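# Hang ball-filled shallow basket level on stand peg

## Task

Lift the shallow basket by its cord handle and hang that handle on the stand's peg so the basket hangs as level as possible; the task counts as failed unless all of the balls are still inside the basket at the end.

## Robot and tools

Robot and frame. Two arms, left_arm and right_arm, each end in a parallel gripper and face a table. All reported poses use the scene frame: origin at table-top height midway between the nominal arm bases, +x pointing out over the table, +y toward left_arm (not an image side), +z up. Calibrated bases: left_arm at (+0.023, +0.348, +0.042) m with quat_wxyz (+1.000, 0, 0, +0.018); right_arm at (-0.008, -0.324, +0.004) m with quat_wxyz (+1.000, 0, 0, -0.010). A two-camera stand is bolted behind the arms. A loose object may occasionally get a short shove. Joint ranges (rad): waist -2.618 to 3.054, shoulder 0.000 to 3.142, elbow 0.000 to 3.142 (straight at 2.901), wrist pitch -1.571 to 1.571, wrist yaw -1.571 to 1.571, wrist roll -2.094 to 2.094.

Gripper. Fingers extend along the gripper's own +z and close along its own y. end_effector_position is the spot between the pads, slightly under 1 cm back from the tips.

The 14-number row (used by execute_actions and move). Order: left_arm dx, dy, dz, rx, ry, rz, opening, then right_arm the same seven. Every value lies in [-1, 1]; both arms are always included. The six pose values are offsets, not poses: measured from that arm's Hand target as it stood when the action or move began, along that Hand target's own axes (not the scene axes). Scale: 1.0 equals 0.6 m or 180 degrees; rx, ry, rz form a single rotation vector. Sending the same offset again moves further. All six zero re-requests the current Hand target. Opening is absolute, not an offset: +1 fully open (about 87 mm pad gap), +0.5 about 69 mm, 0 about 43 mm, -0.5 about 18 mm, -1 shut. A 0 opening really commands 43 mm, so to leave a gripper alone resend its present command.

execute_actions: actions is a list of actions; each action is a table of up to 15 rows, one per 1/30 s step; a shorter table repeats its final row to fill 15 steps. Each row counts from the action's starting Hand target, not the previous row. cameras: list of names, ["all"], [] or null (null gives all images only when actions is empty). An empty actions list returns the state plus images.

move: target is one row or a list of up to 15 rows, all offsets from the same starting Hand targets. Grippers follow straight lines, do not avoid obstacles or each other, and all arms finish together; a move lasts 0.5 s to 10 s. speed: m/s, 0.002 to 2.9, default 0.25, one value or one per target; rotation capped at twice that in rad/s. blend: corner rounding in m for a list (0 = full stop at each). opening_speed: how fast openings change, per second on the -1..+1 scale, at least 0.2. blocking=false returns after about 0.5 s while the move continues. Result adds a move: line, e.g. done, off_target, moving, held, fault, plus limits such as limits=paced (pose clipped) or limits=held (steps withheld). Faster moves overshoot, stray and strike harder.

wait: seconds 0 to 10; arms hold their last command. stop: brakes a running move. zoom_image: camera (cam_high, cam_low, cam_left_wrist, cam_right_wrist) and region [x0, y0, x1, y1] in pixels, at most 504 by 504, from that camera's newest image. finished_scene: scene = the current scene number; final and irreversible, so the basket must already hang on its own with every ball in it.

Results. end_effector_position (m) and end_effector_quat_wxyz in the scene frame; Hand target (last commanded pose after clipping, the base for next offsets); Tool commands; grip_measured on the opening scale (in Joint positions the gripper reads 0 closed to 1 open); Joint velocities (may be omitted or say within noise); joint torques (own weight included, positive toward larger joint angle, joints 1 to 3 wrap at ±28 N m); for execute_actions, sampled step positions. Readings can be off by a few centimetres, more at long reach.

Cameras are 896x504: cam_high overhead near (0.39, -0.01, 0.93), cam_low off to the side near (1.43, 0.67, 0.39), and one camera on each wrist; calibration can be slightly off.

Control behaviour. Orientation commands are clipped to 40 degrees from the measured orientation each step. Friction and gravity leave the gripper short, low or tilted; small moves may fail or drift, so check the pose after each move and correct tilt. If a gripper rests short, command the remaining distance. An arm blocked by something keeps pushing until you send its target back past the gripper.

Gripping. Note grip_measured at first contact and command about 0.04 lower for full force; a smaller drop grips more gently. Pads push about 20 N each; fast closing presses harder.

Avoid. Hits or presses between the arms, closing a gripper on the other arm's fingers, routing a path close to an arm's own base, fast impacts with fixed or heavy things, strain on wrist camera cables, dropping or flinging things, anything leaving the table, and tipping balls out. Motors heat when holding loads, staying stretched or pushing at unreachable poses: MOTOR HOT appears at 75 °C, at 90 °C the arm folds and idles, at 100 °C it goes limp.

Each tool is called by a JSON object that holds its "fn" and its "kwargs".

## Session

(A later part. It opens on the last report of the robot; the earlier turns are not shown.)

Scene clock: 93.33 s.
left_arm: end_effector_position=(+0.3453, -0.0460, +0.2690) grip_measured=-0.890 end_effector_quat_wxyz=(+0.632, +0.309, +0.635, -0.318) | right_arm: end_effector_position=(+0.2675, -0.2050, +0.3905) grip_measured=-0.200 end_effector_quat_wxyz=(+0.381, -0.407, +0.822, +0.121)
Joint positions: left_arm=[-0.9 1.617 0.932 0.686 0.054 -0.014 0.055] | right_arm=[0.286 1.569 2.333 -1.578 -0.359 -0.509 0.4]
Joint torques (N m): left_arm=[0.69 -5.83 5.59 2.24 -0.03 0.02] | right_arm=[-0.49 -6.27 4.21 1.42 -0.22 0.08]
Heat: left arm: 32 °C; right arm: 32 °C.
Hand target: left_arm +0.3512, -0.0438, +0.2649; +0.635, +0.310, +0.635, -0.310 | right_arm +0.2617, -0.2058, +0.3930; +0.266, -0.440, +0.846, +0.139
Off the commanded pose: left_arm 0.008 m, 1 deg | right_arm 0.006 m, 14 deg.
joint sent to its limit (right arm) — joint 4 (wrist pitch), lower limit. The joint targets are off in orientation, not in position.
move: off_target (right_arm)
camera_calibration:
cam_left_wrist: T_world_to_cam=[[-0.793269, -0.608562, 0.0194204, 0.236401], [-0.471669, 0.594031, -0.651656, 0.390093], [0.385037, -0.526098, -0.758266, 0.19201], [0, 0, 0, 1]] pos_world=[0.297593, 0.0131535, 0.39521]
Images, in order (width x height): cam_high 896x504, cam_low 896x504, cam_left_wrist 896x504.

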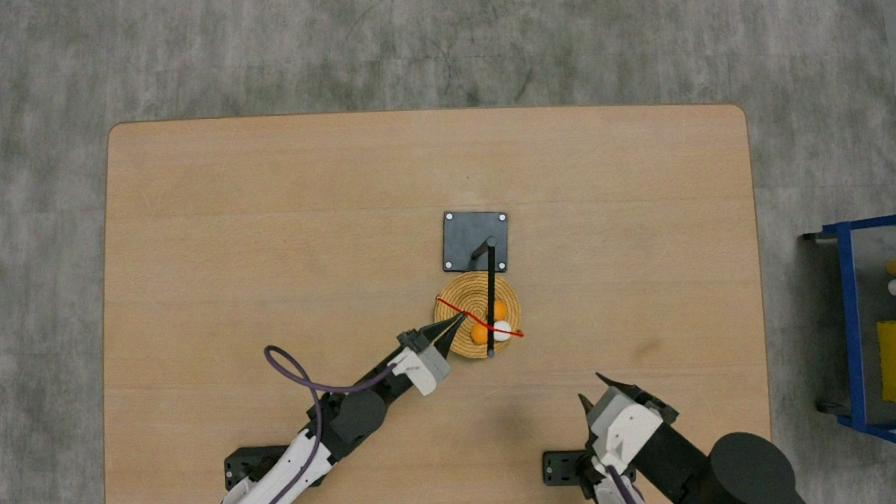

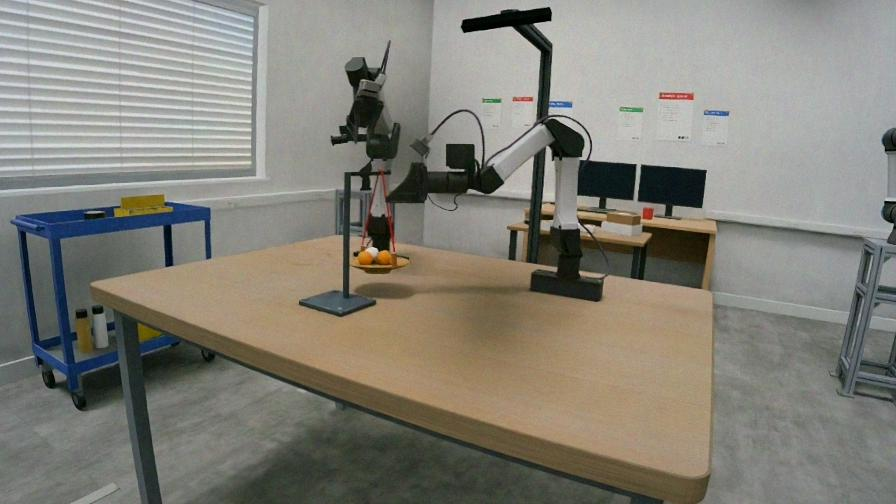

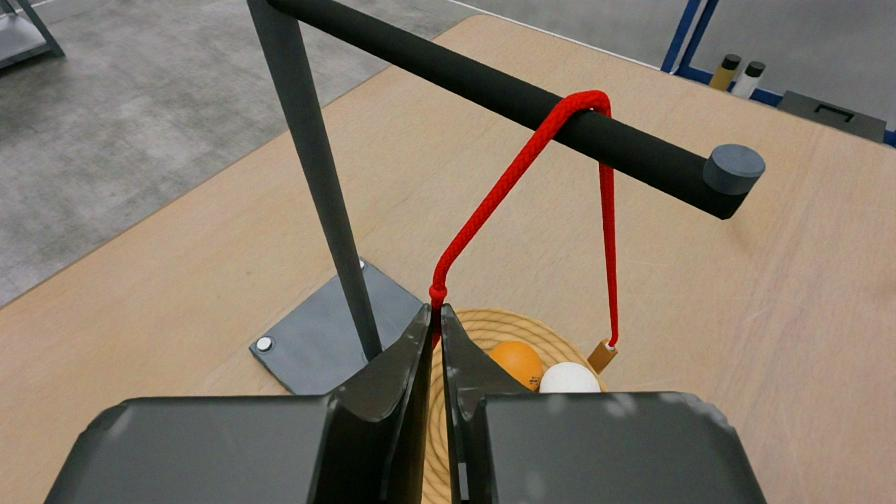

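{"fn": "move", "kwargs": {"target": [0.014,0.004,0.0,0,0,0,-1,0,0,0,0,0,0,-0.2], "cameras": ["cam_low","cam_left_wrist"], "speed": 0.02}}

{"fn": "zoom_image", "kwargs": {"camera": "cam_low", "region": [320, 110, 450, 290]}}

Scene clock: 94.37 s.
left_arm: end_effector_position=(+0.3468, -0.0468, +0.2684) grip_measured=-0.890 end_effector_quat_wxyz=(+0.638, +0.308, +0.627, -0.323) | right_arm: end_effector_position=(+0.2675, -0.2050, +0.3905) grip_measured=-0.200 end_effector_quat_wxyz=(+0.381, -0.407, +0.822, +0.121)
Joint positions: left_arm=[-0.895 1.631 0.921 0.733 0.066 -0.014 0.055] | right_arm=[0.286 1.569 2.333 -1.578 -0.359 -0.509 0.4]
Joint torques (N m): left_arm=[0.9 -5.61 4.83 2.16 -0.07 0.03] | right_arm=[-0.5 -6.28 4.23 1.42 -0.22 0.07]
Heat: left arm: 33 °C; right arm: 32 °C.
Hand target: left_arm +0.3531, -0.0424, +0.2565; +0.635, +0.310, +0.636, -0.310 | right_arm +0.2617, -0.2058, +0.3930; +0.266, -0.440, +0.846, +0.139
Off the commanded pose: left_arm 0.014 m, 2 deg | right_arm 0.006 m, 14 deg.
joint sent to its limit (right arm) — joint 4 (wrist pitch), lower limit. The joint targets are off in orientation, not in position.
move: off_target (left_arm, right_arm)
camera_calibration:
cam_left_wrist: T_world_to_cam=[[-0.797484, -0.603071, 0.0180511, 0.23923], [-0.458561, 0.586402, -0.667723, 0.390354], [0.392099, -0.540776, -0.744191, 0.183644], [0, 0, 0, 1]] pos_world=[0.297776, 0.0146789, 0.392996]
Images, in order (width x height): cam_low 896x504, cam_left_wrist 896x504.

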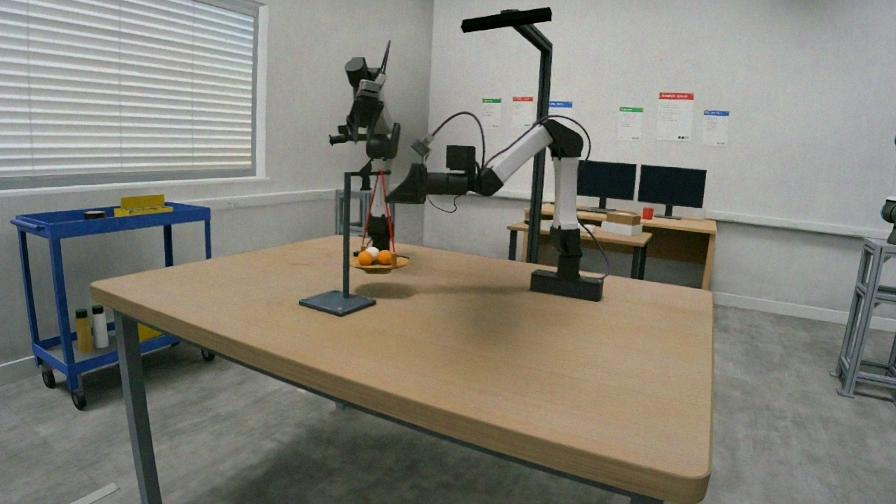

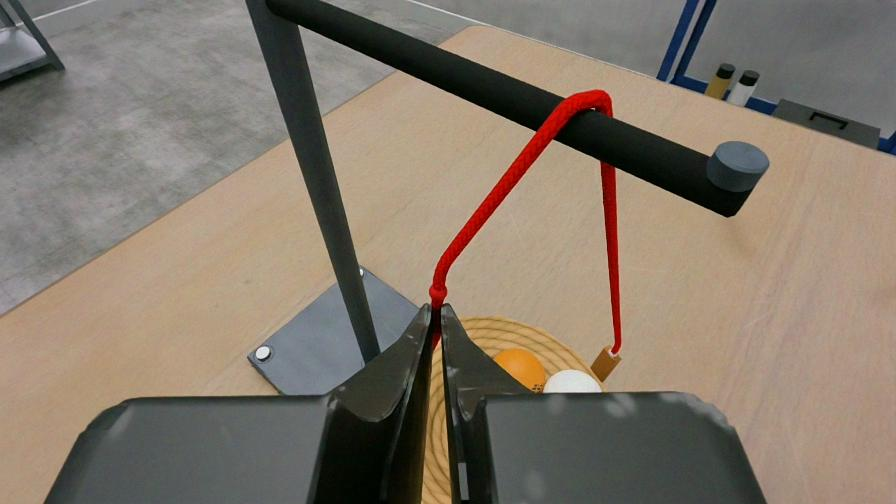

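Scaled by 2.800 from the camera's 896x504 image, which has a finer 1280x720 frame.

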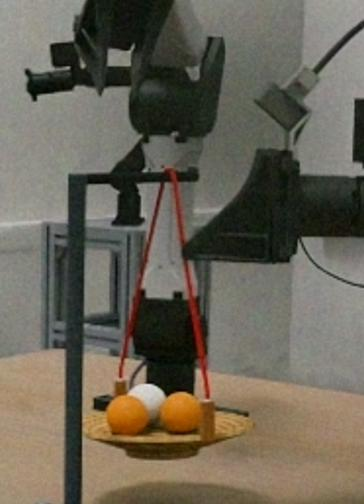

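{"fn": "move", "kwargs": {"target": [0.025,0.0,0.0,0,0,0,-1,0,0,0,0,0,0,-0.2], "cameras": ["cam_low","cam_left_wrist"], "speed": 0.02}}

{"fn": "zoom_image", "kwargs": {"camera": "cam_low", "region": [320, 110, 450, 290]}}

Scene clock: 95.63 s.
left_arm: end_effector_position=(+0.3465, -0.0480, +0.2601) grip_measured=-0.890 end_effector_quat_wxyz=(+0.644, +0.307, +0.619, -0.328) | right_arm: end_effector_position=(+0.2675, -0.2050, +0.3905) grip_measured=-0.200 end_effector_quat_wxyz=(+0.381, -0.407, +0.822, +0.121)
Joint positions: left_arm=[-0.895 1.658 0.889 0.814 0.072 -0.014 0.055] | right_arm=[0.286 1.569 2.333 -1.578 -0.359 -0.509 0.4]
Joint torques (N m): left_arm=[0.77 -5.56 4.48 2 -0.11 0.01] | right_arm=[-0.5 -6.28 4.21 1.42 -0.22 0.08]
Heat: left arm: 33 °C; right arm: 31 °C.
Hand target: left_arm +0.3531, -0.0424, +0.2415; +0.636, +0.310, +0.635, -0.310 | right_arm +0.2617, -0.2058, +0.3930; +0.266, -0.440, +0.846, +0.139
Off the commanded pose: left_arm 0.021 m, 3 deg | right_arm 0.006 m, 14 deg.
joint sent to its limit (right arm) — joint 4 (wrist pitch), lower limit. The joint targets are off in orientation, not in position.
move: off_target (left_arm, right_arm)
camera_calibration:
cam_left_wrist: T_world_to_cam=[[-0.801158, -0.598228, 0.0164095, 0.240362], [-0.445706, 0.578151, -0.683438, 0.384495], [0.399364, -0.554855, -0.729824, 0.169969], [0, 0, 0, 1]] pos_world=[0.29606, 0.0158033, 0.382882]
Images, in order (width x height): cam_low 896x504, cam_left_wrist 896x504.

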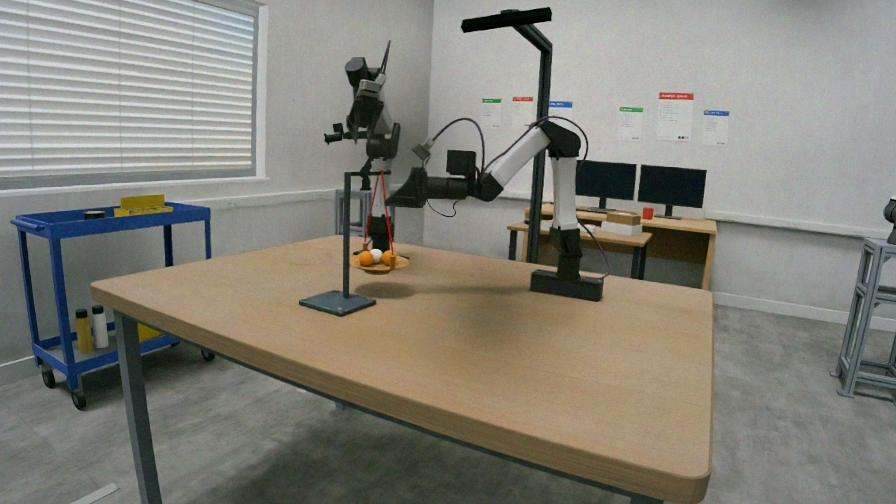

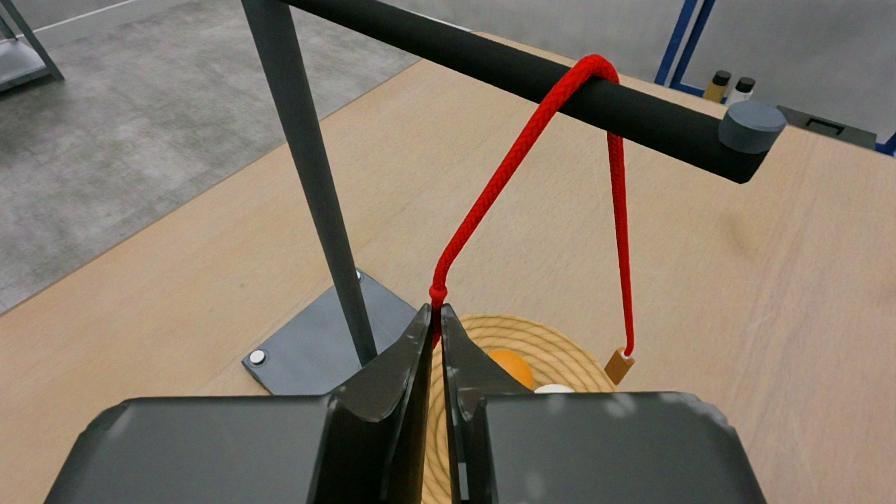

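Scaled by 2.800 from the camera's 896x504 image, which has a finer 1280x720 frame.

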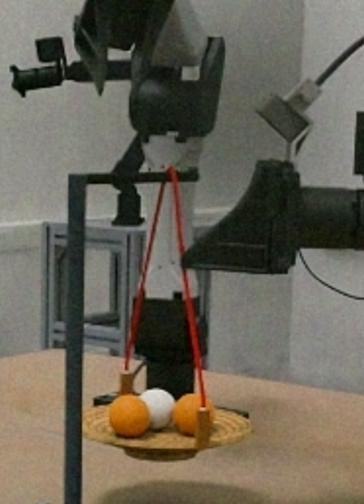

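{"fn": "move", "kwargs": {"target": [[-0.01,0.0,0.0,0,0,0,-1,0,0,0,0,0,0,-0.2],[-0.01,0.0,0.0,0,0,0,0,0,0,0,0,0,0,-0.2],[-0.015,0.0,-0.12,0,0,0,0,0,0,0,0,0,0,-0.2]], "cameras": ["cam_low","cam_left_wrist","cam_high"], "speed": 0.05, "opening_speed": 0.5}}

{"fn": "zoom_image", "kwargs": {"camera": "cam_low", "region": [320, 110, 450, 290]}}

{"fn": "zoom_image", "kwargs": {"camera": "cam_high", "region": [420, 200, 560, 400]}}

Scene clock: 100.67 s.
left_arm: end_effector_position=(+0.3089, +0.0095, +0.2436) grip_measured=+0.000 end_effector_quat_wxyz=(+0.628, +0.309, +0.642, -0.313) | right_arm: end_effector_position=(+0.2675, -0.2050, +0.3905) grip_measured=-0.200 end_effector_quat_wxyz=(+0.381, -0.407, +0.822, +0.121)
Joint positions: left_arm=[-0.875 1.405 0.641 0.749 0.072 -0.014 0.5] | right_arm=[0.286 1.569 2.333 -1.578 -0.359 -0.509 0.4]
Joint torques (N m): left_arm=[0.54 -6.82 4.92 2.16 0.05 0.04] | right_arm=[-0.49 -6.26 4.22 1.41 -0.22 0.08]
Heat: left arm: 33 °C; right arm: 31 °C.
Hand target: left_arm +0.3088, +0.0144, +0.2505; +0.635, +0.310, +0.635, -0.310 | right_arm +0.2617, -0.2058, +0.3930; +0.266, -0.440, +0.846, +0.139
Off the commanded pose: left_arm 0.008 m, 1 deg | right_arm 0.006 m, 14 deg.
joint sent to its limit (right arm) — joint 4 (wrist pitch), lower limit. The joint targets are off in orientation, not in position.
move: off_target (right_arm); target 2's new opening was sent with left_arm's hand 0.015 m and 3 deg from that target
camera_calibration:
cam_left_wrist: T_world_to_cam=[[-0.788127, -0.615168, 0.0205804, 0.239924], [-0.483787, 0.598443, -0.638604, 0.323928], [0.380533, -0.513258, -0.76926, 0.219947], [0, 0, 0, 1]] pos_world=[0.262106, 0.0666307, 0.371121]
Images, in order (width x height): cam_high 896x504, cam_low 896x504, cam_left_wrist 896x504.

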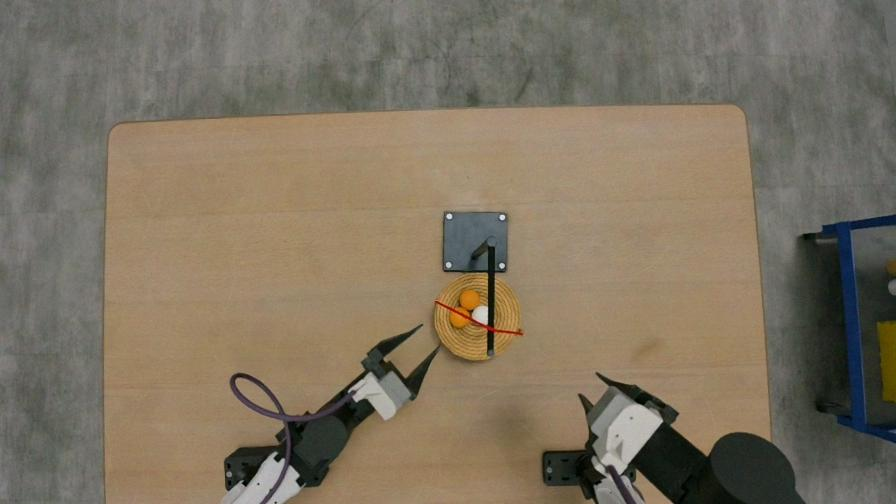

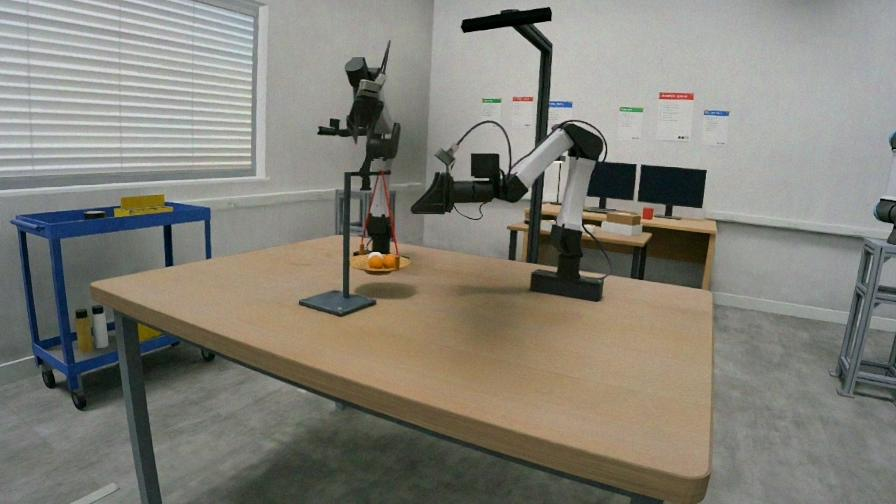

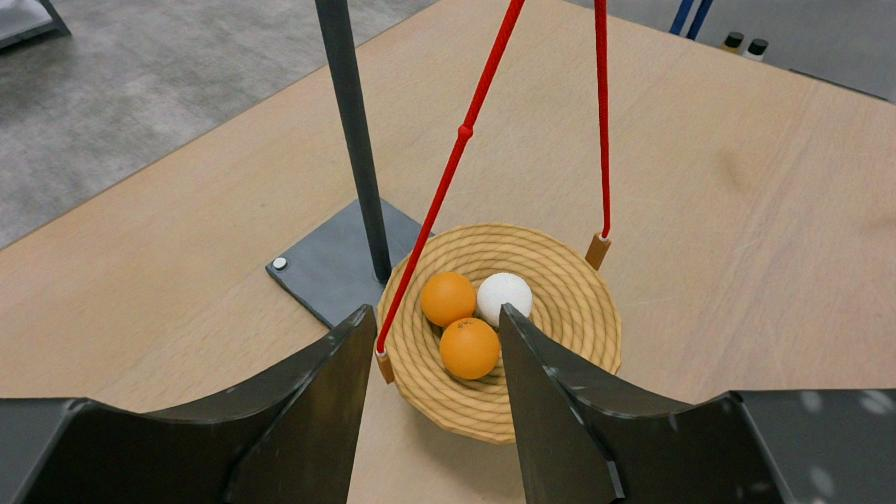

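Scaled by 2.800 from the camera's 896x504 image, which has a finer 1280x720 frame.

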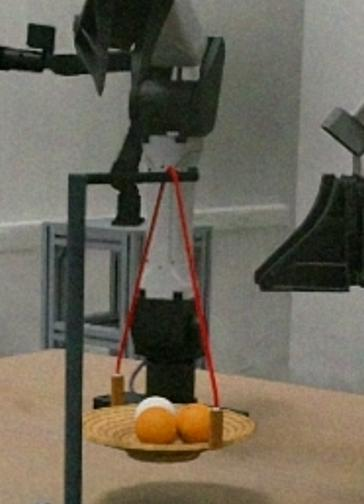

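Scaled by 2.520 from the camera's 896x504 image, which has a finer 1280x720 frame.

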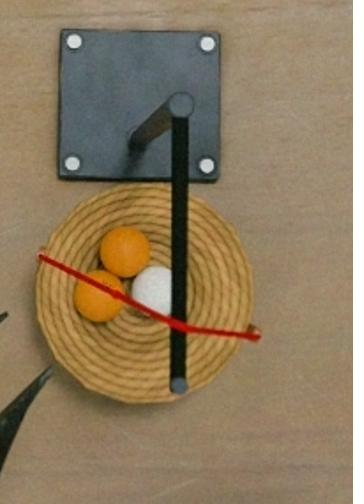

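{"fn": "finished_scene", "kwargs": {"scene": 1}}

The scene is finished: the task was done.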